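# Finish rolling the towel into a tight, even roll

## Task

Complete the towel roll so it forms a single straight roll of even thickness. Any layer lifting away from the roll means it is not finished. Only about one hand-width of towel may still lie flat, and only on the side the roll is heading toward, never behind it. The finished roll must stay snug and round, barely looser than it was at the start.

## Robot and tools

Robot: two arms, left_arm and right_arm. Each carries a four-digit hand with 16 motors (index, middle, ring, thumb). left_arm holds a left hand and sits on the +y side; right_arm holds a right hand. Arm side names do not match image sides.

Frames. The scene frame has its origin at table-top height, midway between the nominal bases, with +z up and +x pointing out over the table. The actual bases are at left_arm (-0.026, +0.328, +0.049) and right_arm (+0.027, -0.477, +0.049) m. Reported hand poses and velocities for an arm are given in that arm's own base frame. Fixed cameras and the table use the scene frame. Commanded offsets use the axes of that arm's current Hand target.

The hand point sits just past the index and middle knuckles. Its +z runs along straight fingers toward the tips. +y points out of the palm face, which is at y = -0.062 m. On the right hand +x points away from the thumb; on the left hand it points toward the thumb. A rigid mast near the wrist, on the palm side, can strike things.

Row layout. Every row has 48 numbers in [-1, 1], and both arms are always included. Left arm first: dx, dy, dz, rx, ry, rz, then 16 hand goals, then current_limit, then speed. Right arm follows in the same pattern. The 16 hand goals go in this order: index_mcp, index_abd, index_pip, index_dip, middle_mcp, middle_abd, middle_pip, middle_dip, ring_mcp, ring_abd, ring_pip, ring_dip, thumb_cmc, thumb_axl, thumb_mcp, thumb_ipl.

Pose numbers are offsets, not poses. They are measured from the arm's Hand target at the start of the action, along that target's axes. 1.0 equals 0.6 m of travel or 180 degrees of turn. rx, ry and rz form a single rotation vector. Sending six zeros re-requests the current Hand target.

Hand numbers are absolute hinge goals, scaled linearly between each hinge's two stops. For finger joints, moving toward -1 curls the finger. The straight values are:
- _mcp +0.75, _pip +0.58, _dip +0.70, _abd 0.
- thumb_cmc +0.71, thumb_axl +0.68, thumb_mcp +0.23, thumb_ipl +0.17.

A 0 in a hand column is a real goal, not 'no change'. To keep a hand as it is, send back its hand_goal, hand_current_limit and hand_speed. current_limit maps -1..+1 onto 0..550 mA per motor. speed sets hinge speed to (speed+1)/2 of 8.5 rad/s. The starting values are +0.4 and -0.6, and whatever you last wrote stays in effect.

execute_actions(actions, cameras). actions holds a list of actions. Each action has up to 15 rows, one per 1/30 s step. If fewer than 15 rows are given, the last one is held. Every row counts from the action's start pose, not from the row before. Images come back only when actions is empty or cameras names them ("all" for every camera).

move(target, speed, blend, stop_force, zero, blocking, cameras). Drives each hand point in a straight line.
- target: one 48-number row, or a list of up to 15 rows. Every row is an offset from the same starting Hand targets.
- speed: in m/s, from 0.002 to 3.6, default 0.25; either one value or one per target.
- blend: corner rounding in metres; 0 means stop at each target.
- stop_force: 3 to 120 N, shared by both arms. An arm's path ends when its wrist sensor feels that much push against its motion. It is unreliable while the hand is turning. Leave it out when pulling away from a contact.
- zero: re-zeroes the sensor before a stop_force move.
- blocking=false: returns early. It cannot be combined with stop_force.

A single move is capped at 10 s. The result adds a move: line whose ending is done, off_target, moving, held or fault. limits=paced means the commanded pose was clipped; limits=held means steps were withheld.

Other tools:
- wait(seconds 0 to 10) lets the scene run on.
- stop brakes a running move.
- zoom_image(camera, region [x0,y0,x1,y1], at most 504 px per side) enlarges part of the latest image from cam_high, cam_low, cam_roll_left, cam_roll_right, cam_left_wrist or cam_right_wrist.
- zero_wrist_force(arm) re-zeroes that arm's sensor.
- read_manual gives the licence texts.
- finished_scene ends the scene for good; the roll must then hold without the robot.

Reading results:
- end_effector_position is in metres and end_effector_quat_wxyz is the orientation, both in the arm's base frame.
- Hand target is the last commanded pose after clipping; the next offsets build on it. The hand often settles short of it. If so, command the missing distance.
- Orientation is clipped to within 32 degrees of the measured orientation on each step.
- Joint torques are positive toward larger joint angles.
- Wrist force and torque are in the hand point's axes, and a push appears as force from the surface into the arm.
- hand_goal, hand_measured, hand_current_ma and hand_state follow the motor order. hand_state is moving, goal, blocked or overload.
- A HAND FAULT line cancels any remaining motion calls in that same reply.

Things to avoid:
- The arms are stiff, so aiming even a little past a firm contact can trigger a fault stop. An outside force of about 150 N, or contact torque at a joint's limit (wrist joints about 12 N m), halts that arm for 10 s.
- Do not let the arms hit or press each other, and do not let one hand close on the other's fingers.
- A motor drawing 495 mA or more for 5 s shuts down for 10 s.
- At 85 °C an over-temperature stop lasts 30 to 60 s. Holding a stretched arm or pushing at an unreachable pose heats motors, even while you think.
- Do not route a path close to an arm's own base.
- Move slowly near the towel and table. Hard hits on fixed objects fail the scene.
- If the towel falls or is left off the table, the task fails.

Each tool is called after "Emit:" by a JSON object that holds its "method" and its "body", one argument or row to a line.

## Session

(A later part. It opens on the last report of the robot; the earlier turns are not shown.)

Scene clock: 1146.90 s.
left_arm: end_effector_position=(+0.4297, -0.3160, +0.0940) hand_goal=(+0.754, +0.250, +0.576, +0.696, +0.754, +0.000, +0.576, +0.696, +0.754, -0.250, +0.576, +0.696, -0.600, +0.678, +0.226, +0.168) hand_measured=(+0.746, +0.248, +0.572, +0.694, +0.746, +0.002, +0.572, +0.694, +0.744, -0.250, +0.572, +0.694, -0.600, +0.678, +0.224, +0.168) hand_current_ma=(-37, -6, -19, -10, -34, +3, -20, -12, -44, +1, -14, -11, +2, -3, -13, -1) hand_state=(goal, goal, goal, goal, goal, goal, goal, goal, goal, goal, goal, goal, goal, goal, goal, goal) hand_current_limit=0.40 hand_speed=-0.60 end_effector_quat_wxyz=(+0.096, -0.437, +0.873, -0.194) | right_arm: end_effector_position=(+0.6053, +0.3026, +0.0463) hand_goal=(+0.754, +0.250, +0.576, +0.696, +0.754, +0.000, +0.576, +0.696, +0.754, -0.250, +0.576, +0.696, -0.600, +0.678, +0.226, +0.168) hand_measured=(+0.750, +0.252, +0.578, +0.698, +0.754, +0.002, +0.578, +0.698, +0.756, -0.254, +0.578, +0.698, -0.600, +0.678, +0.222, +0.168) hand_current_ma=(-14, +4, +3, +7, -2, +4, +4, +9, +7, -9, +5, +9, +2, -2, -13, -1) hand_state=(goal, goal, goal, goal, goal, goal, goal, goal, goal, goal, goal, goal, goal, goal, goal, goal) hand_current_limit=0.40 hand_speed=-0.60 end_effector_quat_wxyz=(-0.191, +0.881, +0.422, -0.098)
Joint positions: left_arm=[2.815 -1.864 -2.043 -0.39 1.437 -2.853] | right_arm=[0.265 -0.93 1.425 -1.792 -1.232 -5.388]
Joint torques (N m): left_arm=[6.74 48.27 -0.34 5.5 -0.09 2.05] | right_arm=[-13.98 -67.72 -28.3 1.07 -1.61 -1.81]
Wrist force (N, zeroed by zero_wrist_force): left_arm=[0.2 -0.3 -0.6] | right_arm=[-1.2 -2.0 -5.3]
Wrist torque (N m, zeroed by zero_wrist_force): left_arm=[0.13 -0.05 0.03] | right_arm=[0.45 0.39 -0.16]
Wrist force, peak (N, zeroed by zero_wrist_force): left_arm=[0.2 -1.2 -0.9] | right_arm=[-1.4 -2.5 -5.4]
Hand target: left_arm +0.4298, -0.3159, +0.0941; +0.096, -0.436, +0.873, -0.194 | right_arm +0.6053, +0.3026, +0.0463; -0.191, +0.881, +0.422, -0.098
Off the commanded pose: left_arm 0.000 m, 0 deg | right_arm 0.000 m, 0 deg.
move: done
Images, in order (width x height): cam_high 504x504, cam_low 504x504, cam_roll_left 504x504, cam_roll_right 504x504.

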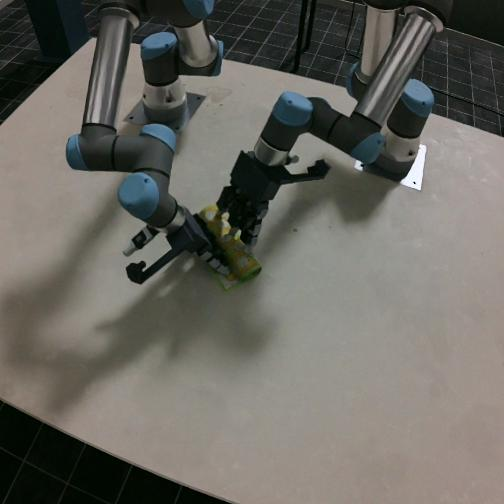

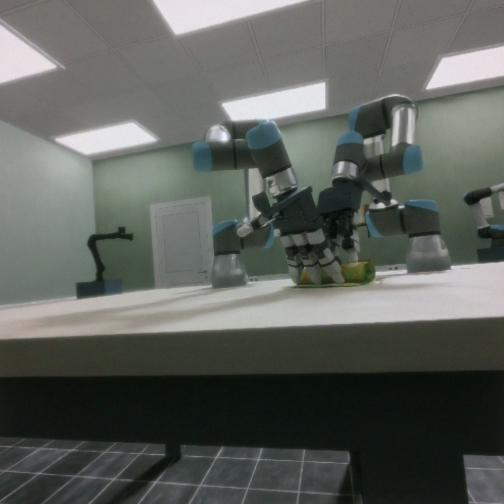

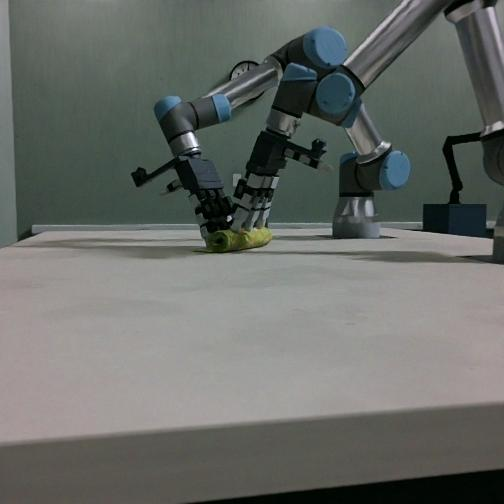

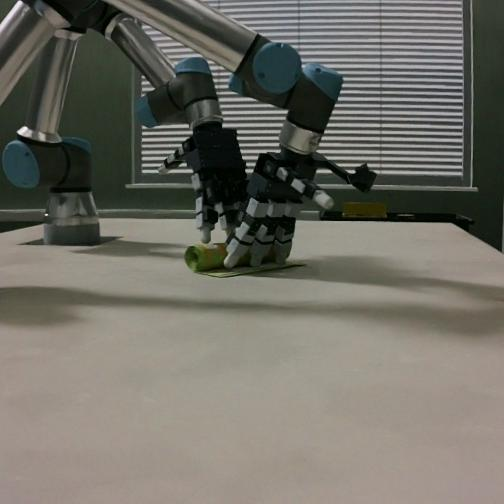

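Emit:
{"method": "move", "body": {
  "target": [
    [0,-0.0282,-0.0604,0,0,0,0.754,0.25,0.576,0.696,0.754,0,0.576,0.696,0.754,-0.25,0.576,0.696,-0.6,0.678,0.226,0.168,0.4,-0.6, 0,-0.0352,-0.0755,0,0,0,0.754,0.25,0.576,0.696,0.754,0,0.576,0.696,0.754,-0.25,0.576,0.696,-0.6,0.678,0.226,0.168,0.4,-0.6],
    [0,0.055,-0.1169,0,0,0,0.754,0.25,0.576,0.696,0.754,0,0.576,0.696,0.754,-0.25,0.576,0.696,-0.6,0.678,0.226,0.168,0.4,-0.6, 0,0.055,-0.1169,0,0,0,0.754,0.25,0.576,0.696,0.754,0,0.576,0.696,0.754,-0.25,0.576,0.696,-0.6,0.678,0.226,0.168,0.4,-0.6]
  ],
  "speed": 0.12,
  "blend": 0.01,
  "cameras": ["all"]
}}

Emit:
{"method": "zoom_image", "body": {
  "camera": "cam_roll_right",
  "region": [140, 200, 310, 290]
}}

Emit:
{"method": "zoom_image", "body": {
  "camera": "cam_roll_left",
  "region": [180, 200, 300, 270]
}}

Emit:
{"method": "zoom_image", "body": {
  "camera": "cam_high",
  "region": [180, 190, 300, 300]
}}

Emit:
{"method": "zoom_image", "body": {
  "camera": "cam_right_wrist",
  "region": [60, 0, 440, 300]
}}

Scene clock: 1163.83 s.
left_arm: end_effector_position=(+0.3822, -0.2801, +0.1437) hand_goal=(+0.754, +0.250, +0.576, +0.696, +0.754, +0.000, +0.576, +0.696, +0.754, -0.250, +0.576, +0.696, -0.600, +0.678, +0.226, +0.168) hand_measured=(+0.746, +0.248, +0.572, +0.694, +0.746, +0.002, +0.572, +0.694, +0.744, -0.250, +0.572, +0.694, -0.600, +0.678, +0.224, +0.168) hand_current_ma=(-37, -6, -18, -10, -34, +3, -18, -10, -43, +1, -14, -11, +2, -3, -13, -1) hand_state=(goal, goal, goal, goal, goal, goal, goal, goal, goal, goal, goal, goal, goal, goal, goal, goal) hand_current_limit=0.40 hand_speed=-0.60 end_effector_quat_wxyz=(+0.096, -0.436, +0.873, -0.194) | right_arm: end_effector_position=(+0.6520, +0.2659, +0.0959) hand_goal=(+0.754, +0.250, +0.576, +0.696, +0.754, +0.000, +0.576, +0.696, +0.754, -0.250, +0.576, +0.696, -0.600, +0.678, +0.226, +0.168) hand_measured=(+0.750, +0.252, +0.578, +0.698, +0.750, +0.000, +0.578, +0.698, +0.750, -0.252, +0.578, +0.698, -0.600, +0.678, +0.222, +0.168) hand_current_ma=(-14, +4, +3, +7, -14, -1, +3, +8, -12, -6, +3, +9, +2, -2, -13, -1) hand_state=(goal, goal, goal, goal, goal, goal, goal, goal, goal, goal, goal, goal, goal, goal, goal, goal) hand_current_limit=0.40 hand_speed=-0.60 end_effector_quat_wxyz=(-0.191, +0.881, +0.422, -0.098)
Joint positions: left_arm=[2.858 -1.646 -2.148 -0.507 1.42 -2.813] | right_arm=[0.199 -0.917 1.258 -1.616 -1.251 -5.454]
Joint torques (N m): left_arm=[-6.56 22.62 27.93 5.12 1.89 -2.72] | right_arm=[7.99 -80.58 -12.83 -4.62 1.75 0.01]
Wrist force (N, zeroed by zero_wrist_force): left_arm=[0.2 -0.8 -0.4] | right_arm=[-0.7 -1.6 1.3]
Wrist torque (N m, zeroed by zero_wrist_force): left_arm=[0.05 -0.02 -0.10] | right_arm=[-0.17 0.09 -0.06]
Wrist force, peak (N, zeroed by zero_wrist_force): left_arm=[-0.2 -2.0 -0.4] | right_arm=[-1.3 -2.4 -5.3]
Hand target: left_arm +0.3822, -0.2801, +0.1438; +0.096, -0.436, +0.873, -0.194 | right_arm +0.6520, +0.2660, +0.0962; -0.191, +0.881, +0.422, -0.098
Off the commanded pose: left_arm 0.000 m, 0 deg | right_arm 0.000 m, 0 deg.
move: done
camera_calibration:
cam_left_wrist: T_world_to_cam=[[0.917473, 0.258734, 0.302158, -0.353215], [-0.158865, -0.458061, 0.87461, -0.235356], [0.364698, -0.850433, -0.379155, -0.198476], [0, 0, 0, 1]] pos_world=[0.359059, -0.185209, 0.237318]
cam_right_wrist: T_world_to_cam=[[0.00421288, -0.9572, -0.289396, 0.312909], [-0.446227, -0.260787, 0.856079, 0.237747], [-0.89491, 0.12553, -0.428227, 0.717259], [0, 0, 0, 1]] pos_world=[0.746653, 0.271481, 0.194174]

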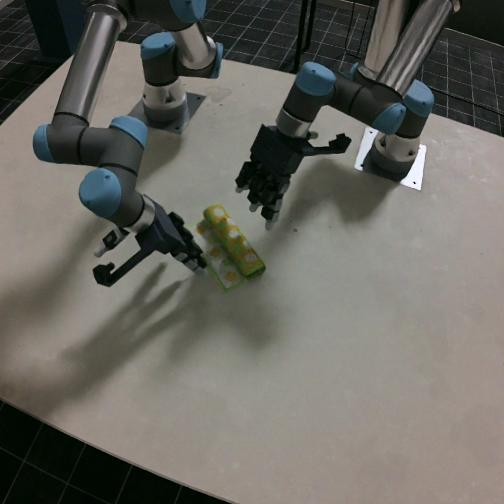

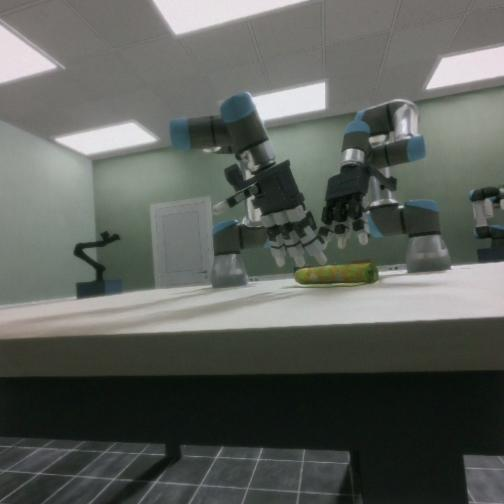

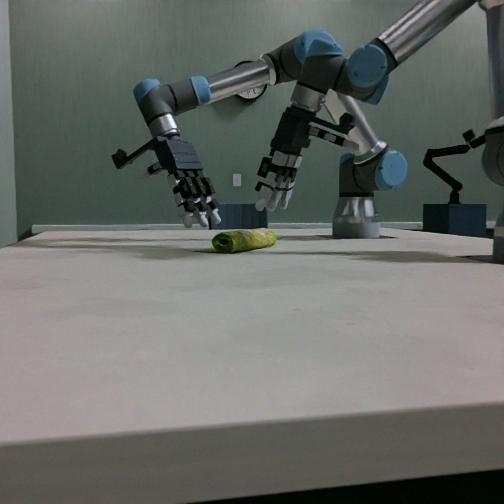

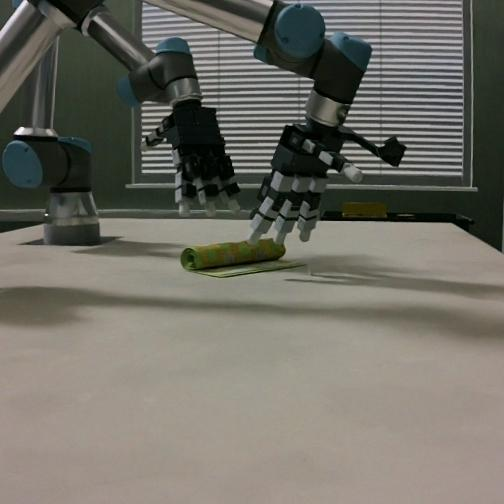

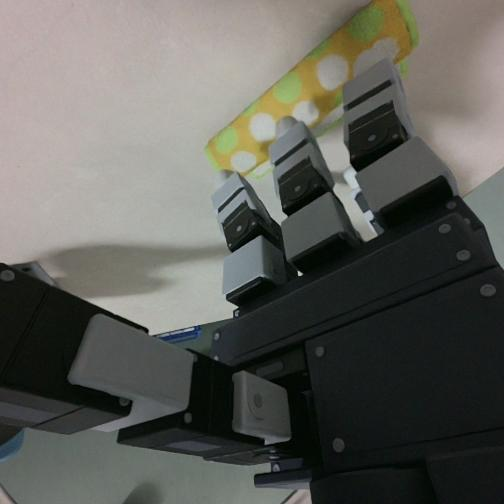

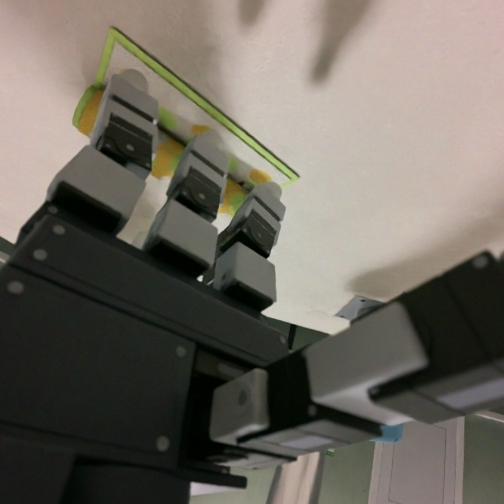

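Scaled by 2.965 from the camera's 504x504 image, which has a finer 720x720 frame.

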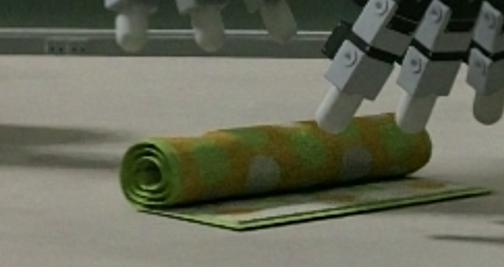

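Scaled by 4.200 from the camera's 504x504 image, which has a finer 720x720 frame.

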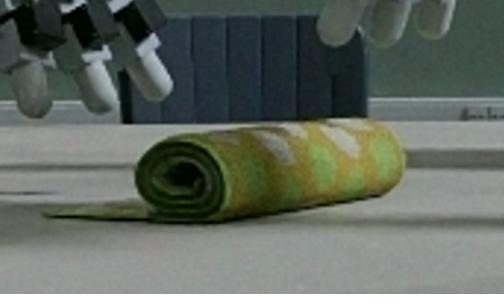

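Scaled by 4.200 from the camera's 504x504 image, which has a finer 720x720 frame.

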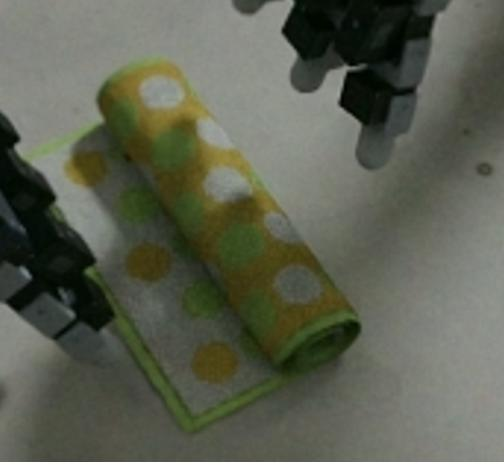

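Scaled by 1.326 from the camera's 504x504 image, which has a finer 720x720 frame.

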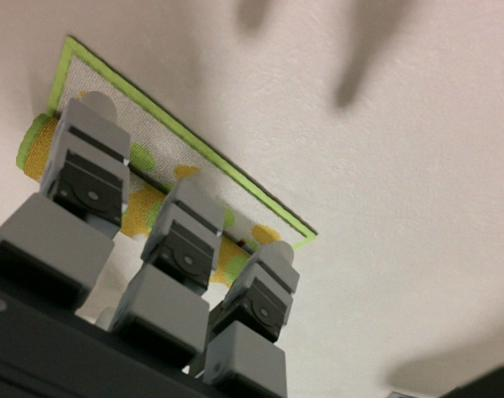

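Emit:
{"method": "move", "body": {
  "target": [
    [0,0.0116,0.1404,0,0.0063,0.0136,0.754,0.25,0.576,0.696,0.754,0,0.576,0.696,0.754,-0.25,0.576,0.696,-0.6,0.678,0.226,0.168,0.4,-0.6, 0,-0.0629,0.0845,0,0.0063,0.0136,0.754,0.25,0.576,0.696,0.754,0,0.576,0.696,0.754,-0.25,0.576,0.696,-0.6,0.678,0.226,0.168,0.4,-0.6],
    [0,0.0232,0.1653,0,0.0063,0.0136,0.754,0.25,0.576,0.696,0.754,0,0.576,0.696,0.754,-0.25,0.576,0.696,-0.6,0.678,0.226,0.168,0.4,-0.6, 0,-0.0488,0.1147,0,0.0063,0.0136,0.754,0.25,0.576,0.696,0.754,0,0.576,0.696,0.754,-0.25,0.576,0.696,-0.6,0.678,0.226,0.168,0.4,-0.6]
  ],
  "speed": [0.12,0.04],
  "cameras": ["cam_high","cam_roll_left","cam_roll_right"]
}}

Emit:
{"method": "zoom_image", "body": {
  "camera": "cam_roll_right",
  "region": [140, 200, 310, 290]
}}

Emit:
{"method": "zoom_image", "body": {
  "camera": "cam_roll_left",
  "region": [180, 200, 300, 270]
}}

Emit:
{"method": "zoom_image", "body": {
  "camera": "cam_high",
  "region": [180, 190, 300, 300]
}}

Scene clock: 1209.07 s.
left_arm: end_effector_position=(+0.4054, -0.2977, +0.0477) hand_goal=(+0.754, +0.250, +0.576, +0.696, +0.754, +0.000, +0.576, +0.696, +0.754, -0.250, +0.576, +0.696, -0.600, +0.678, +0.226, +0.168) hand_measured=(+0.746, +0.248, +0.572, +0.694, +0.746, +0.002, +0.572, +0.694, +0.744, -0.250, +0.572, +0.694, -0.600, +0.678, +0.224, +0.168) hand_current_ma=(-37, -6, -18, -10, -35, +4, -16, -9, -43, +1, -14, -11, +2, -3, -13, -1) hand_state=(goal, goal, goal, goal, goal, goal, goal, goal, goal, goal, goal, goal, goal, goal, goal, goal) hand_current_limit=0.40 hand_speed=-0.60 end_effector_quat_wxyz=(+0.091, -0.416, +0.883, -0.196) | right_arm: end_effector_position=(+0.6083, +0.3001, +0.0456) hand_goal=(+0.754, +0.250, +0.576, +0.696, +0.754, +0.000, +0.576, +0.696, +0.754, -0.250, +0.576, +0.696, -0.600, +0.678, +0.226, +0.168) hand_measured=(+0.750, +0.252, +0.576, +0.698, +0.762, +0.000, +0.580, +0.698, +0.764, -0.256, +0.582, +0.698, -0.600, +0.678, +0.222, +0.168) hand_current_ma=(-15, +4, +3, +7, +31, +1, +14, +8, +40, -21, +20, +9, +2, -2, -13, -1) hand_state=(goal, goal, goal, goal, goal, goal, goal, goal, goal, goal, goal, goal, goal, goal, goal, goal) hand_current_limit=0.40 hand_speed=-0.60 end_effector_quat_wxyz=(-0.193, +0.891, +0.401, -0.093)
Joint positions: left_arm=[2.836 -1.901 -2.162 -0.243 1.41 -2.789] | right_arm=[0.258 -0.926 1.424 -1.808 -1.222 -5.346]
Joint torques (N m): left_arm=[5.23 46.87 20.01 0.42 1.88 -2.56] | right_arm=[-12 -57.44 -23.54 1.53 -1.72 -1.22]
Wrist force (N, zeroed by zero_wrist_force): left_arm=[0.0 -0.6 -4.3] | right_arm=[-1.2 -3.1 -9.9]
Wrist torque (N m, zeroed by zero_wrist_force): left_arm=[0.37 -0.05 -0.12] | right_arm=[0.86 0.59 -0.37]
Wrist force, peak (N, zeroed by zero_wrist_force): left_arm=[0.0 -0.6 -4.3] | right_arm=[-1.7 -3.4 -12.1]
Hand target: left_arm +0.4055, -0.2978, +0.0480; +0.091, -0.416, +0.883, -0.196 | right_arm +0.6084, +0.3002, +0.0459; -0.193, +0.891, +0.401, -0.093
Off the commanded pose: left_arm 0.000 m, 0 deg | right_arm 0.000 m, 0 deg.
move: done
Images, in order (width x height): cam_high 504x504, cam_roll_left 504x504, cam_roll_right 504x504.

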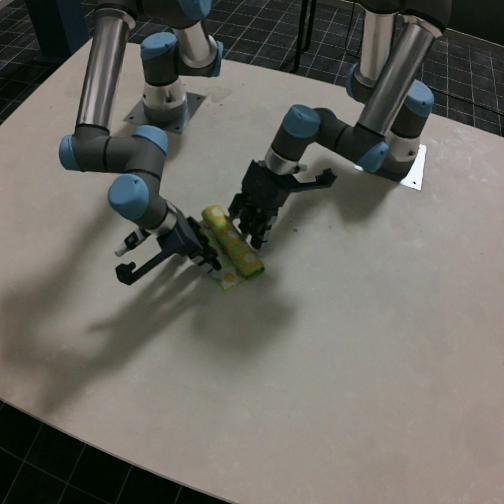

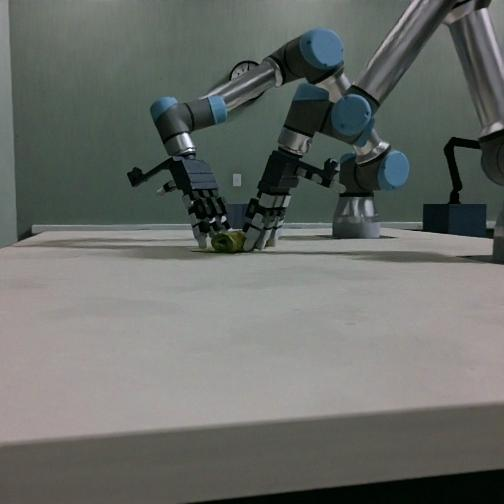

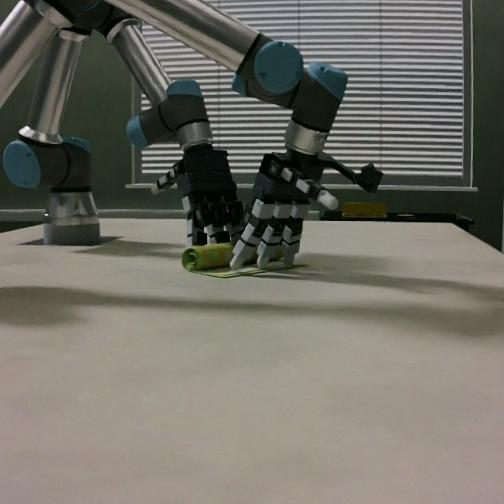

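Scaled by 2.965 from the camera's 504x504 image, which has a finer 720x720 frame.

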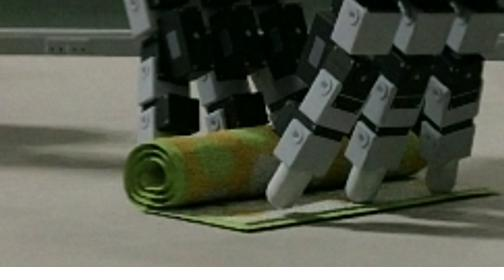

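Scaled by 4.200 from the camera's 504x504 image, which has a finer 720x720 frame.

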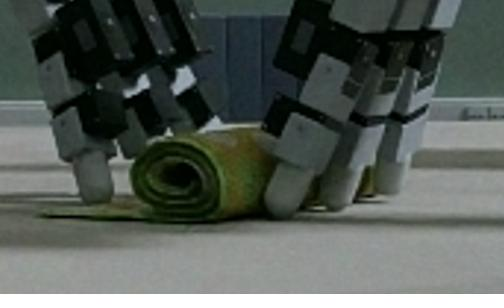

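Scaled by 4.200 from the camera's 504x504 image, which has a finer 720x720 frame.

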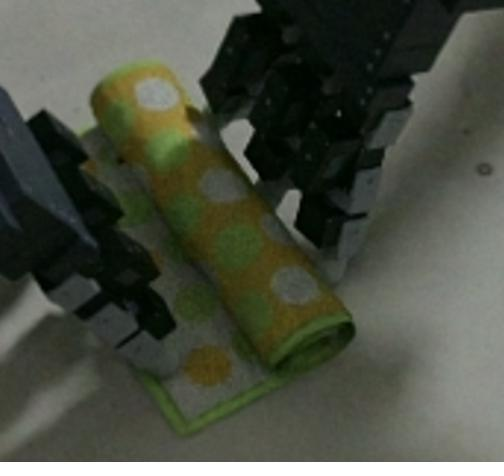

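Emit:
{"method": "move", "body": {
  "target": [
    [0,-0.0011,-0.0023,0,0,0,0.754,0.25,0.576,0.696,0.754,0,0.576,0.696,0.754,-0.25,0.576,0.696,-0.6,0.678,0.226,0.168,0.4,-0.6, 0,-0.0007,-0.0015,0,0,0,0.754,0.25,0.576,0.696,0.754,0,0.576,0.696,0.754,-0.25,0.576,0.696,-0.6,0.678,0.226,0.168,0.4,-0.6],
    [0,-0.0283,0.0104,0,0,0,0.754,0.25,0.576,0.696,0.754,0,0.576,0.696,0.754,-0.25,0.576,0.696,-0.6,0.678,0.226,0.168,0.4,-0.6, 0,-0.0007,-0.0015,0,0,0,0.754,0.25,0.576,0.696,0.754,0,0.576,0.696,0.754,-0.25,0.576,0.696,-0.6,0.678,0.226,0.168,0.4,-0.6],
    [0,-0.0562,-0.0023,0,0,0,0.754,0.25,0.576,0.696,0.754,0,0.576,0.696,0.754,-0.25,0.576,0.696,-0.6,0.678,0.226,0.168,0.4,-0.6, 0,-0.0007,-0.0015,0,0,0,0.754,0.25,0.576,0.696,0.754,0,0.576,0.696,0.754,-0.25,0.576,0.696,-0.6,0.678,0.226,0.168,0.4,-0.6],
    [0,-0.0929,-0.011,0,0,0,0.754,0.25,0.576,0.696,0.754,0,0.576,0.696,0.754,-0.25,0.576,0.696,-0.6,0.678,0.226,0.168,0.4,-0.6, 0,-0.0007,-0.0015,0,0,0,0.754,0.25,0.576,0.696,0.754,0,0.576,0.696,0.754,-0.25,0.576,0.696,-0.6,0.678,0.226,0.168,0.4,-0.6]
  ],
  "speed": 0.05,
  "blend": 0.002,
  "cameras": ["cam_high","cam_roll_left","cam_roll_right"]
}}

Emit:
{"method": "zoom_image", "body": {
  "camera": "cam_roll_right",
  "region": [140, 200, 310, 290]
}}

Emit:
{"method": "zoom_image", "body": {
  "camera": "cam_roll_left",
  "region": [180, 200, 300, 270]
}}

Emit:
{"method": "zoom_image", "body": {
  "camera": "cam_high",
  "region": [180, 190, 300, 300]
}}

Scene clock: 1230.53 s.
left_arm: end_effector_position=(+0.4423, -0.3283, +0.0775) hand_goal=(+0.754, +0.250, +0.576, +0.696, +0.754, +0.000, +0.576, +0.696, +0.754, -0.250, +0.576, +0.696, -0.600, +0.678, +0.226, +0.168) hand_measured=(+0.746, +0.248, +0.572, +0.694, +0.746, +0.002, +0.572, +0.694, +0.744, -0.250, +0.572, +0.694, -0.600, +0.678, +0.224, +0.168) hand_current_ma=(-37, -6, -18, -10, -36, +4, -16, -9, -43, +1, -14, -11, +2, -3, -13, -1) hand_state=(goal, goal, goal, goal, goal, goal, goal, goal, goal, goal, goal, goal, goal, goal, goal, goal) hand_current_limit=0.40 hand_speed=-0.60 end_effector_quat_wxyz=(+0.091, -0.416, +0.883, -0.196) | right_arm: end_effector_position=(+0.6084, +0.3002, +0.0470) hand_goal=(+0.754, +0.250, +0.576, +0.696, +0.754, +0.000, +0.576, +0.696, +0.754, -0.250, +0.576, +0.696, -0.600, +0.678, +0.226, +0.168) hand_measured=(+0.750, +0.252, +0.576, +0.698, +0.762, -0.002, +0.580, +0.698, +0.764, -0.258, +0.582, +0.698, -0.600, +0.678, +0.222, +0.168) hand_current_ma=(-17, +4, +0, +5, +27, -6, +14, +8, +36, -24, +20, +9, +2, -2, -13, -1) hand_state=(goal, goal, goal, goal, goal, goal, goal, goal, goal, goal, goal, goal, goal, goal, goal, goal) hand_current_limit=0.40 hand_speed=-0.60 end_effector_quat_wxyz=(-0.193, +0.891, +0.401, -0.093)
Joint positions: left_arm=[2.801 -1.929 -2.005 -0.367 1.424 -2.822] | right_arm=[0.258 -0.928 1.422 -1.806 -1.222 -5.346]
Joint torques (N m): left_arm=[6.93 23.52 0.57 5.75 -0.09 2.12] | right_arm=[5 -42.57 -12.85 -4.5 -1.13 0.95]
Wrist force (N, zeroed by zero_wrist_force): left_arm=[0.0 0.3 -0.9] | right_arm=[-0.4 -2.6 -3.9]
Wrist torque (N m, zeroed by zero_wrist_force): left_arm=[0.19 -0.03 -0.02] | right_arm=[0.28 0.33 -0.27]
Wrist force, peak (N, zeroed by zero_wrist_force): left_arm=[0.2 -1.0 -4.5] | right_arm=[-1.3 -3.2 -10.4]
Hand target: left_arm +0.4423, -0.3282, +0.0775; +0.091, -0.416, +0.883, -0.196 | right_arm +0.6084, +0.3002, +0.0469; -0.193, +0.891, +0.401, -0.093
Off the commanded pose: left_arm 0.000 m, 0 deg | right_arm 0.000 m, 0 deg.
move: done; blend cut to 0.0008 m at target 1
Images, in order (width x height): cam_high 504x504, cam_roll_left 504x504, cam_roll_right 504x504.

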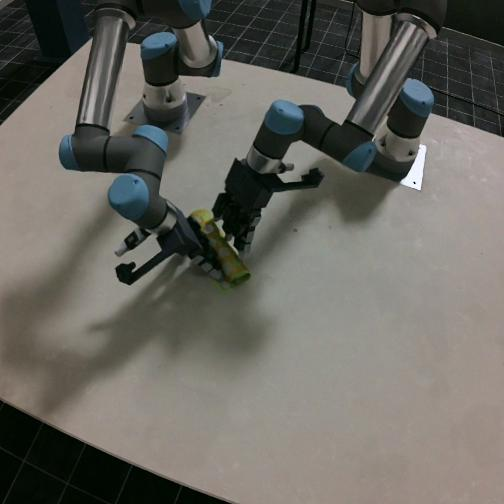

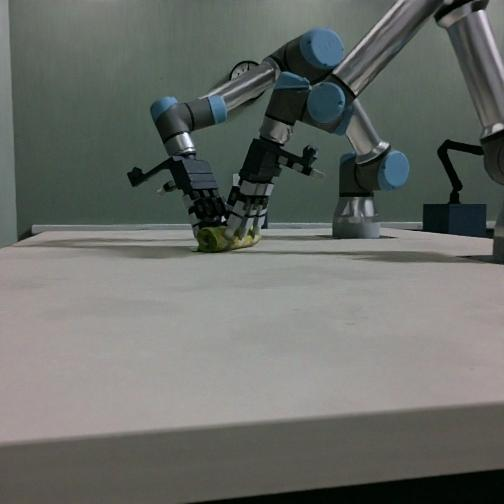

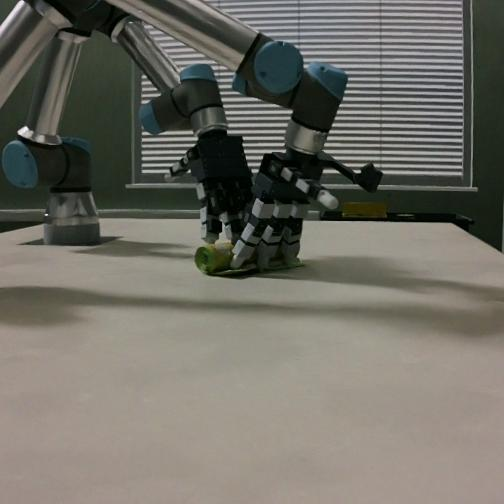

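Scaled by 2.965 from the camera's 504x504 image, which has a finer 720x720 frame.

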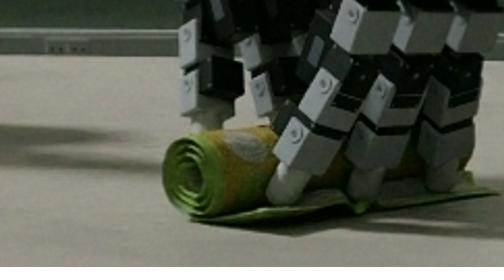

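Scaled by 4.200 from the camera's 504x504 image, which has a finer 720x720 frame.

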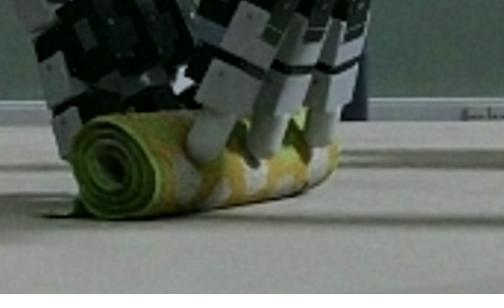

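Scaled by 4.200 from the camera's 504x504 image, which has a finer 720x720 frame.

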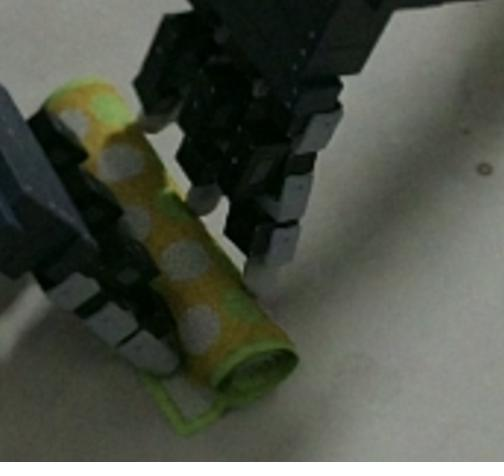

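Emit:
{"method": "move", "body": {
  "target": [0,0,0,0,0,0,0.754,0.25,0.576,0.696,0.754,0,0.576,0.696,0.754,-0.25,0.576,0.696,-0.6,0.678,0.226,0.168,0.4,-0.6, 0,0.0101,-0.0966,0,0,0,0.754,0.25,0.576,0.696,0.754,0,0.576,0.696,0.754,-0.25,0.576,0.696,-0.6,0.678,0.226,0.168,0.4,-0.6],
  "speed": 0.06
}}

Emit:
{"method": "move", "body": {
  "target": [0,0.0382,-0.0362,0,0,0,0.754,0.25,0.576,0.696,0.754,0,0.576,0.696,0.754,-0.25,0.576,0.696,-0.6,0.678,0.226,0.168,0.4,-0.6, 0,0,0,0,0,0,0.754,0.25,0.576,0.696,0.754,0,0.576,0.696,0.754,-0.25,0.576,0.696,-0.6,0.678,0.226,0.168,0.4,-0.6],
  "speed": 0.06,
  "cameras": ["all"]
}}

Emit:
{"method": "zoom_image", "body": {
  "camera": "cam_roll_right",
  "region": [140, 200, 310, 290]
}}

Emit:
{"method": "zoom_image", "body": {
  "camera": "cam_roll_left",
  "region": [180, 200, 300, 270]
}}

Emit:
{"method": "zoom_image", "body": {
  "camera": "cam_high",
  "region": [180, 190, 300, 300]
}}

Emit:
{"method": "zoom_image", "body": {
  "camera": "cam_right_wrist",
  "region": [60, 0, 440, 300]
}}

Scene clock: 1245.13 s.
left_arm: end_effector_position=(+0.4423, -0.3282, +0.0775) hand_goal=(+0.754, +0.250, +0.576, +0.696, +0.754, +0.000, +0.576, +0.696, +0.754, -0.250, +0.576, +0.696, -0.600, +0.678, +0.226, +0.168) hand_measured=(+0.746, +0.248, +0.572, +0.694, +0.746, +0.002, +0.572, +0.694, +0.744, -0.250, +0.572, +0.694, -0.600, +0.678, +0.224, +0.168) hand_current_ma=(-37, -6, -18, -10, -36, +4, -16, -9, -43, +1, -14, -11, +2, -3, -13, -1) hand_state=(goal, goal, goal, goal, goal, goal, goal, goal, goal, goal, goal, goal, goal, goal, goal, goal) hand_current_limit=0.40 hand_speed=-0.60 end_effector_quat_wxyz=(+0.091, -0.416, +0.883, -0.196) | right_arm: end_effector_position=(+0.6312, +0.2808, +0.0973) hand_goal=(+0.754, +0.250, +0.576, +0.696, +0.754, +0.000, +0.576, +0.696, +0.754, -0.250, +0.576, +0.696, -0.600, +0.678, +0.226, +0.168) hand_measured=(+0.748, +0.252, +0.576, +0.698, +0.748, -0.002, +0.576, +0.698, +0.750, -0.252, +0.578, +0.698, -0.600, +0.678, +0.222, +0.168) hand_current_ma=(-19, +4, -1, +4, -19, -6, +0, +6, -11, -6, +3, +9, +2, -2, -13, -1) hand_state=(goal, goal, goal, goal, goal, goal, goal, goal, goal, goal, goal, goal, goal, goal, goal, goal) hand_current_limit=0.40 hand_speed=-0.60 end_effector_quat_wxyz=(-0.193, +0.891, +0.401, -0.093)
Joint positions: left_arm=[2.801 -1.928 -2.005 -0.367 1.424 -2.822] | right_arm=[0.224 -0.951 1.317 -1.667 -1.231 -5.382]
Joint torques (N m): left_arm=[7.24 49.73 1.16 4.03 -1.77 2.57] | right_arm=[11.31 -47.07 -8.09 -4.96 0.41 1.49]
Wrist force (N, zeroed by zero_wrist_force): left_arm=[0.1 -0.3 -0.8] | right_arm=[-0.8 -1.2 1.2]
Wrist torque (N m, zeroed by zero_wrist_force): left_arm=[0.14 -0.01 0.01] | right_arm=[-0.09 0.08 -0.06]
Wrist force, peak (N, zeroed by zero_wrist_force): left_arm=[0.2 -0.5 -0.9] | right_arm=[-0.7 -2.7 -4.2]
Hand target: left_arm +0.4423, -0.3282, +0.0775; +0.091, -0.416, +0.883, -0.196 | right_arm +0.6311, +0.2809, +0.0970; -0.193, +0.891, +0.401, -0.093
Off the commanded pose: left_arm 0.000 m, 0 deg | right_arm 0.000 m, 0 deg.
move: done

Scene clock: 1246.00 s.
left_arm: end_effector_position=(+0.4192, -0.3090, +0.0875) hand_goal=(+0.754, +0.250, +0.576, +0.696, +0.754, +0.000, +0.576, +0.696, +0.754, -0.250, +0.576, +0.696, -0.600, +0.678, +0.226, +0.168) hand_measured=(+0.746, +0.248, +0.572, +0.694, +0.746, +0.002, +0.572, +0.694, +0.744, -0.250, +0.572, +0.694, -0.600, +0.678, +0.224, +0.168) hand_current_ma=(-37, -6, -18, -10, -36, +4, -16, -9, -43, +1, -14, -11, +2, -3, -13, -1) hand_state=(goal, goal, goal, goal, goal, goal, goal, goal, goal, goal, goal, goal, goal, goal, goal, goal) hand_current_limit=0.40 hand_speed=-0.60 end_effector_quat_wxyz=(+0.091, -0.416, +0.883, -0.196) | right_arm: end_effector_position=(+0.6311, +0.2809, +0.0970) hand_goal=(+0.754, +0.250, +0.576, +0.696, +0.754, +0.000, +0.576, +0.696, +0.754, -0.250, +0.576, +0.696, -0.600, +0.678, +0.226, +0.168) hand_measured=(+0.748, +0.252, +0.576, +0.698, +0.748, -0.002, +0.576, +0.698, +0.750, -0.252, +0.578, +0.698, -0.600, +0.678, +0.222, +0.168) hand_current_ma=(-19, +4, -1, +4, -19, -6, +0, +6, -11, -6, +3, +9, +2, -2, -13, -1) hand_state=(goal, goal, goal, goal, goal, goal, goal, goal, goal, goal, goal, goal, goal, goal, goal, goal) hand_current_limit=0.40 hand_speed=-0.60 end_effector_quat_wxyz=(-0.193, +0.891, +0.401, -0.093)
Joint positions: left_arm=[2.823 -1.851 -2.082 -0.371 1.415 -2.802] | right_arm=[0.224 -0.95 1.317 -1.667 -1.231 -5.381]
Joint torques (N m): left_arm=[-8.3 10.73 33.13 2.59 0.6 -2.71] | right_arm=[10.92 -19.97 -6.52 -3.62 1.81 1.55]
Wrist force (N, zeroed by zero_wrist_force): left_arm=[0.2 -0.3 -0.5] | right_arm=[-0.5 -1.1 1.1]
Wrist torque (N m, zeroed by zero_wrist_force): left_arm=[0.12 -0.01 0.02] | right_arm=[-0.08 0.04 -0.03]
Wrist force, peak (N, zeroed by zero_wrist_force): left_arm=[0.0 -1.5 -0.8] | right_arm=[-0.5 -1.4 1.4]
Hand target: left_arm +0.4193, -0.3091, +0.0875; +0.091, -0.416, +0.883, -0.196 | right_arm +0.6311, +0.2809, +0.0970; -0.193, +0.891, +0.401, -0.093
Off the commanded pose: left_arm 0.000 m, 0 deg | right_arm 0.000 m, 0 deg.
move: done
camera_calibration:
cam_left_wrist: T_world_to_cam=[[0.92863, 0.215102, 0.302289, -0.380879], [-0.180456, -0.450029, 0.874591, -0.182033], [0.324165, -0.866721, -0.379093, -0.245909], [0, 0, 0, 1]] pos_world=[0.400561, -0.213127, 0.181118]
cam_right_wrist: T_world_to_cam=[[-0.0405041, -0.956368, -0.289345, 0.355689], [-0.458749, -0.239457, 0.855693, 0.233321], [-0.887642, 0.167396, -0.429033, 0.680848], [0, 0, 0, 1]] pos_world=[0.725792, 0.282069, 0.195372]

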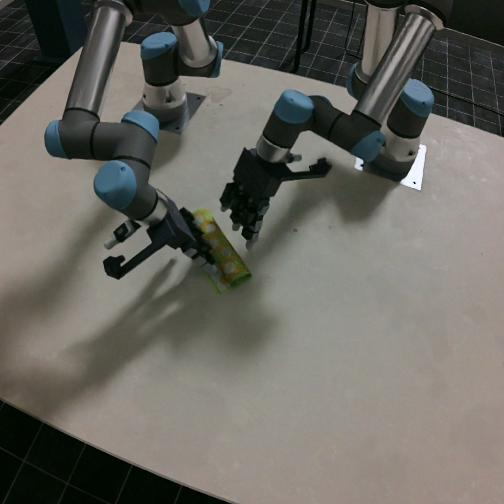

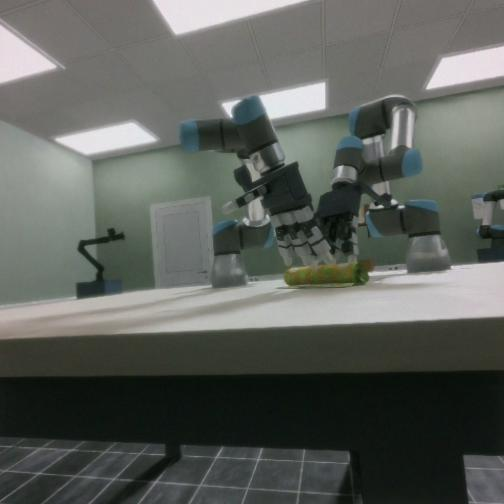

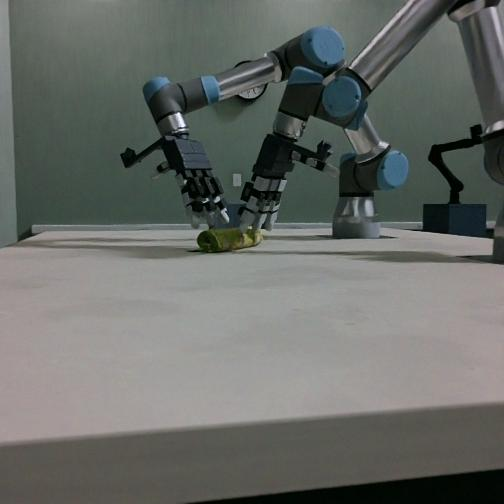

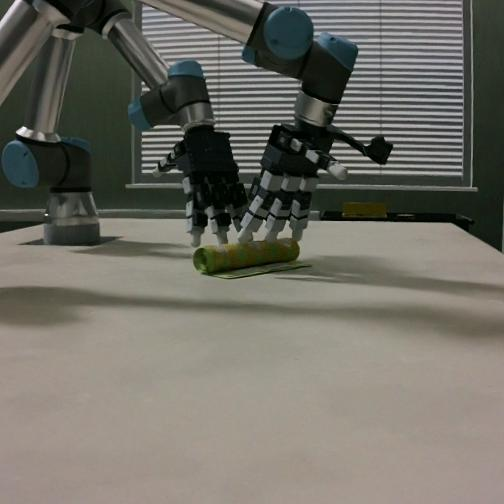

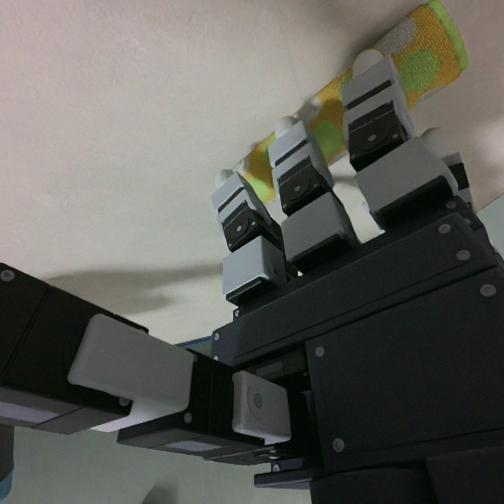

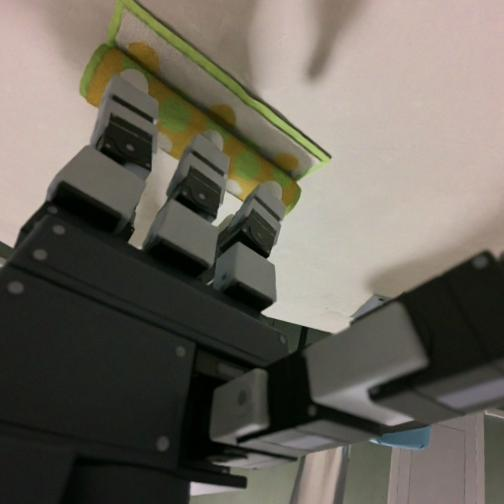

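Scaled by 2.965 from the camera's 504x504 image, which has a finer 720x720 frame.

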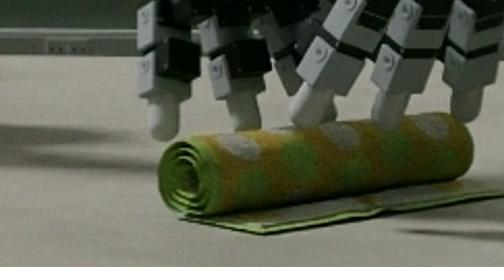

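Scaled by 4.200 from the camera's 504x504 image, which has a finer 720x720 frame.

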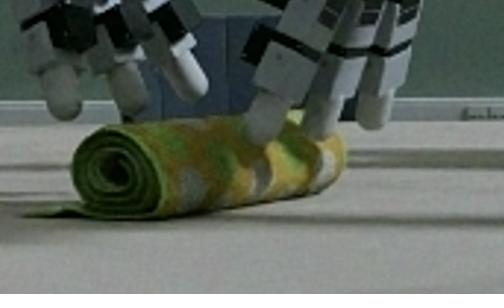

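Scaled by 4.200 from the camera's 504x504 image, which has a finer 720x720 frame.

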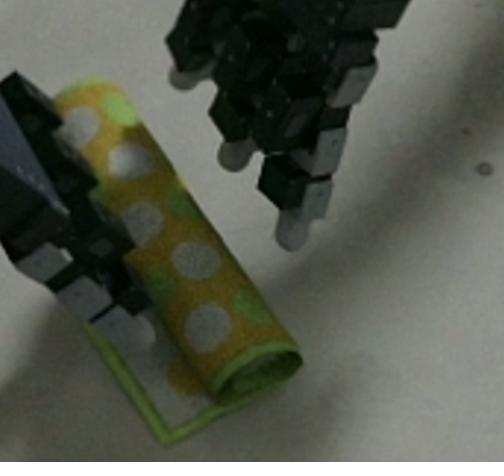

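Scaled by 1.326 from the camera's 504x504 image, which has a finer 720x720 frame.

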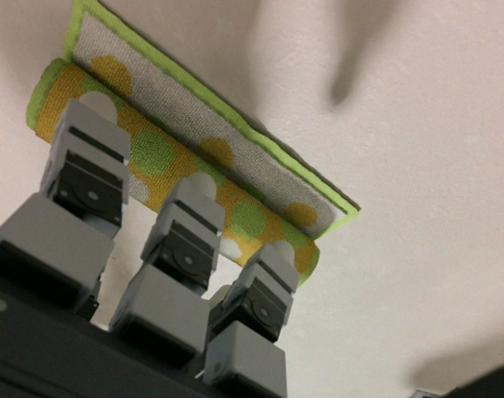

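Emit:
{"method": "move", "body": {
  "target": [0,0.04,-0.20,0,0,0,0.754,0.25,0.576,0.696,0.754,0,0.576,0.696,0.754,-0.25,0.576,0.696,-0.6,0.678,0.226,0.168,0.4,-0.6, 0,0.05,-0.25,0,0,0,0.754,0.25,0.576,0.696,0.754,0,0.576,0.696,0.754,-0.25,0.576,0.696,-0.6,0.678,0.226,0.168,0.4,-0.6],
  "speed": 0.2,
  "cameras": ["all"]
}}

Emit:
{"method": "zoom_image", "body": {
  "camera": "cam_roll_right",
  "region": [140, 200, 310, 290]
}}

Emit:
{"method": "zoom_image", "body": {
  "camera": "cam_roll_left",
  "region": [180, 200, 300, 270]
}}

Emit:
{"method": "zoom_image", "body": {
  "camera": "cam_high",
  "region": [180, 190, 300, 300]
}}

Emit:
{"method": "zoom_image", "body": {
  "camera": "cam_low",
  "region": [260, 230, 400, 310]
}}

Emit:
{"method": "zoom_image", "body": {
  "camera": "cam_right_wrist",
  "region": [60, 0, 440, 300]
}}

Scene clock: 1256.37 s.
left_arm: end_effector_position=(+0.3635, -0.2628, +0.1860) hand_goal=(+0.754, +0.250, +0.576, +0.696, +0.754, +0.000, +0.576, +0.696, +0.754, -0.250, +0.576, +0.696, -0.600, +0.678, +0.226, +0.168) hand_measured=(+0.746, +0.248, +0.572, +0.694, +0.746, +0.002, +0.572, +0.694, +0.744, -0.250, +0.572, +0.694, -0.600, +0.678, +0.224, +0.168) hand_current_ma=(-37, -6, -18, -10, -36, +4, -16, -9, -42, +1, -14, -11, +2, -3, -14, -1) hand_state=(goal, goal, goal, goal, goal, goal, goal, goal, goal, goal, goal, goal, goal, goal, goal, goal) hand_current_limit=0.40 hand_speed=-0.60 end_effector_quat_wxyz=(+0.091, -0.416, +0.883, -0.196) | right_arm: end_effector_position=(+0.6995, +0.2224, +0.2203) hand_goal=(+0.754, +0.250, +0.576, +0.696, +0.754, +0.000, +0.576, +0.696, +0.754, -0.250, +0.576, +0.696, -0.600, +0.678, +0.226, +0.168) hand_measured=(+0.748, +0.252, +0.576, +0.698, +0.748, -0.002, +0.576, +0.698, +0.750, -0.252, +0.578, +0.698, -0.600, +0.678, +0.222, +0.168) hand_current_ma=(-19, +4, -1, +4, -19, -6, +0, +6, -12, -5, +3, +9, +2, -2, -13, -1) hand_state=(goal, goal, goal, goal, goal, goal, goal, goal, goal, goal, goal, goal, goal, goal, goal, goal) hand_current_limit=0.40 hand_speed=-0.60 end_effector_quat_wxyz=(-0.193, +0.891, +0.401, -0.093)
Joint positions: left_arm=[2.887 -1.519 -2.145 -0.65 1.39 -2.742] | right_arm=[0.129 -0.893 0.893 -1.268 -1.258 -5.478]
Joint torques (N m): left_arm=[-7.78 29.32 39.73 1.05 1.8 -2.63] | right_arm=[10.63 -83.01 -32.81 -0.43 1.89 0.82]
Wrist force (N, zeroed by zero_wrist_force): left_arm=[0.7 -1.0 -0.4] | right_arm=[-0.5 -1.2 1.3]
Wrist torque (N m, zeroed by zero_wrist_force): left_arm=[-0.01 -0.06 -0.08] | right_arm=[-0.15 0.08 -0.02]
Wrist force, peak (N, zeroed by zero_wrist_force): left_arm=[0.5 -0.4 -2.0] | right_arm=[-0.3 -2.4 3.9]
Hand target: left_arm +0.3636, -0.2628, +0.1861; +0.091, -0.416, +0.883, -0.196 | right_arm +0.6995, +0.2224, +0.2207; -0.193, +0.891, +0.401, -0.093
Off the commanded pose: left_arm 0.000 m, 0 deg | right_arm 0.000 m, 0 deg.
move: done
camera_calibration:
cam_left_wrist: T_world_to_cam=[[0.928639, 0.21523, 0.302169, -0.368815], [-0.180269, -0.450085, 0.874601, -0.257518], [0.324242, -0.86666, -0.379167, -0.150465], [0, 0, 0, 1]] pos_world=[0.344861, -0.166927, 0.279618]
cam_right_wrist: T_world_to_cam=[[-0.0406931, -0.956417, -0.289154, 0.338168], [-0.458428, -0.239266, 0.855918, 0.144922], [-0.8878, 0.167386, -0.428712, 0.804342], [0, 0, 0, 1]] pos_world=[0.794291, 0.223469, 0.318572]

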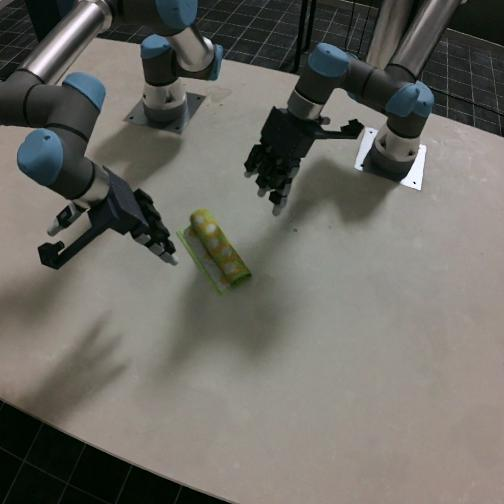

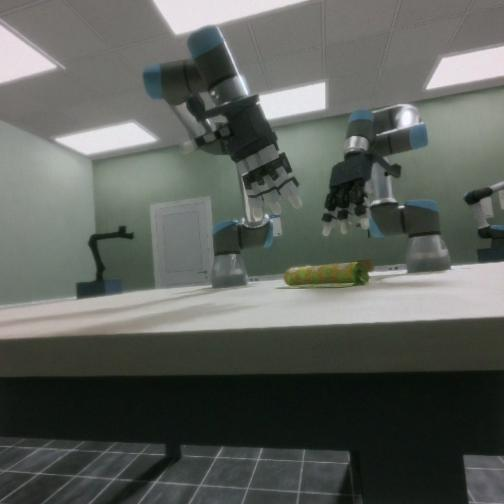

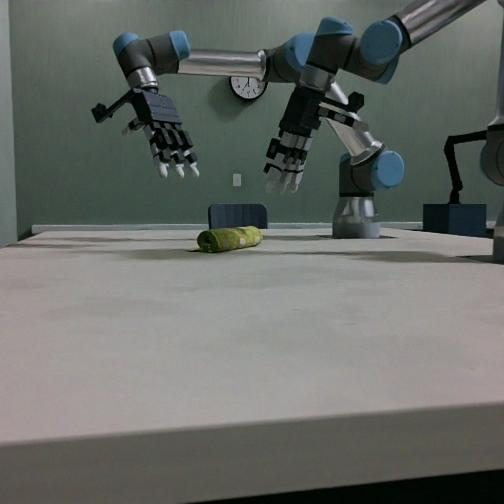

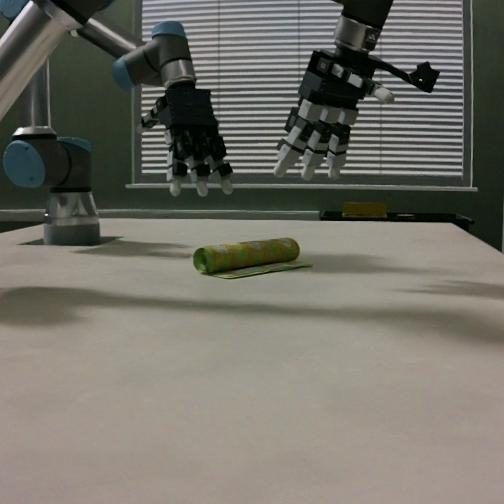

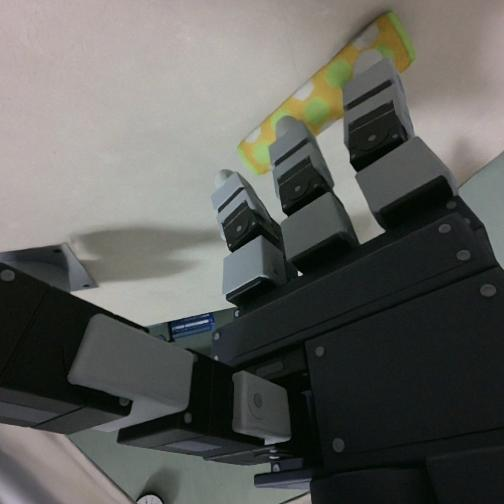

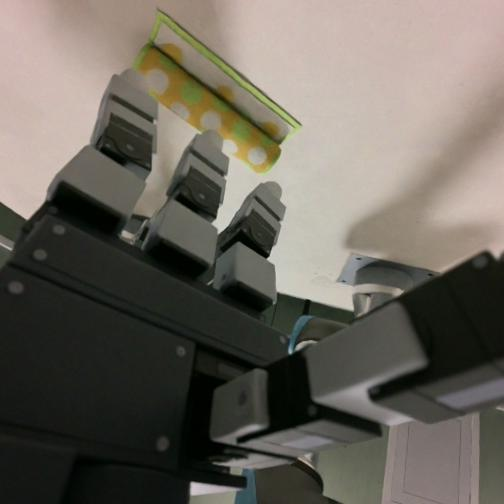

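Scaled by 2.965 from the camera's 504x504 image, which has a finer 720x720 frame.

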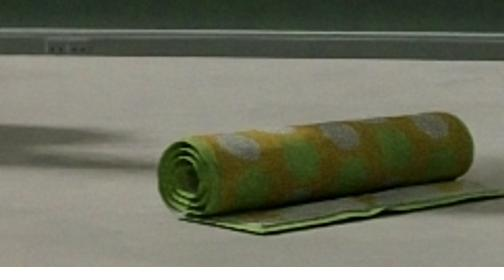

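Scaled by 4.200 from the camera's 504x504 image, which has a finer 720x720 frame.

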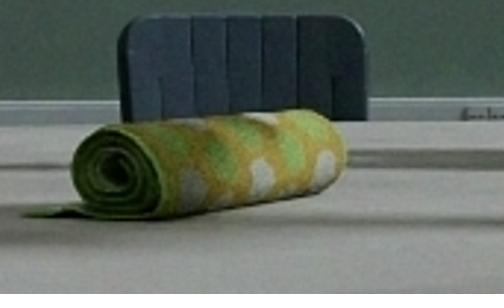

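Scaled by 4.200 from the camera's 504x504 image, which has a finer 720x720 frame.

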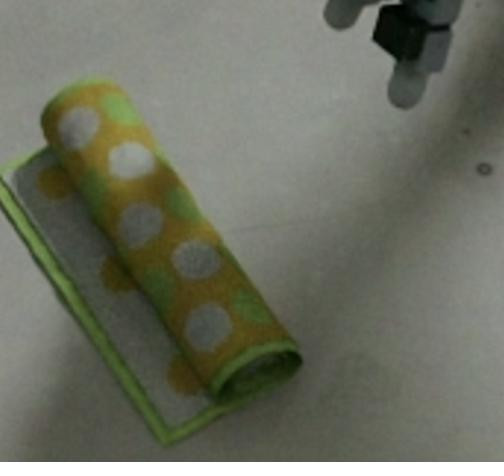

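Scaled by 3.600 from the camera's 504x504 image, which has a finer 720x720 frame.

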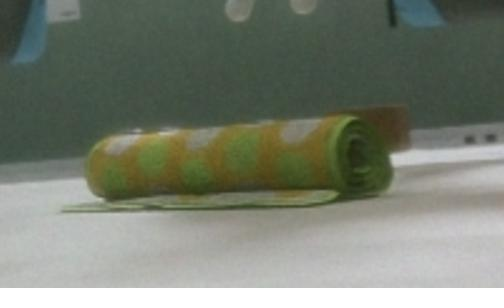

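Scaled by 1.326 from the camera's 504x504 image, which has a finer 720x720 frame.

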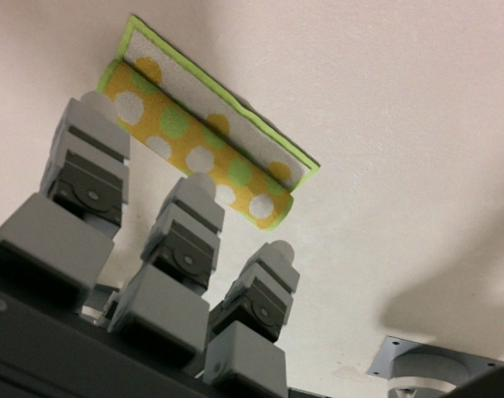

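Emit:
{"method": "finished_scene", "body": {

}}

The scene is finished: the task was done.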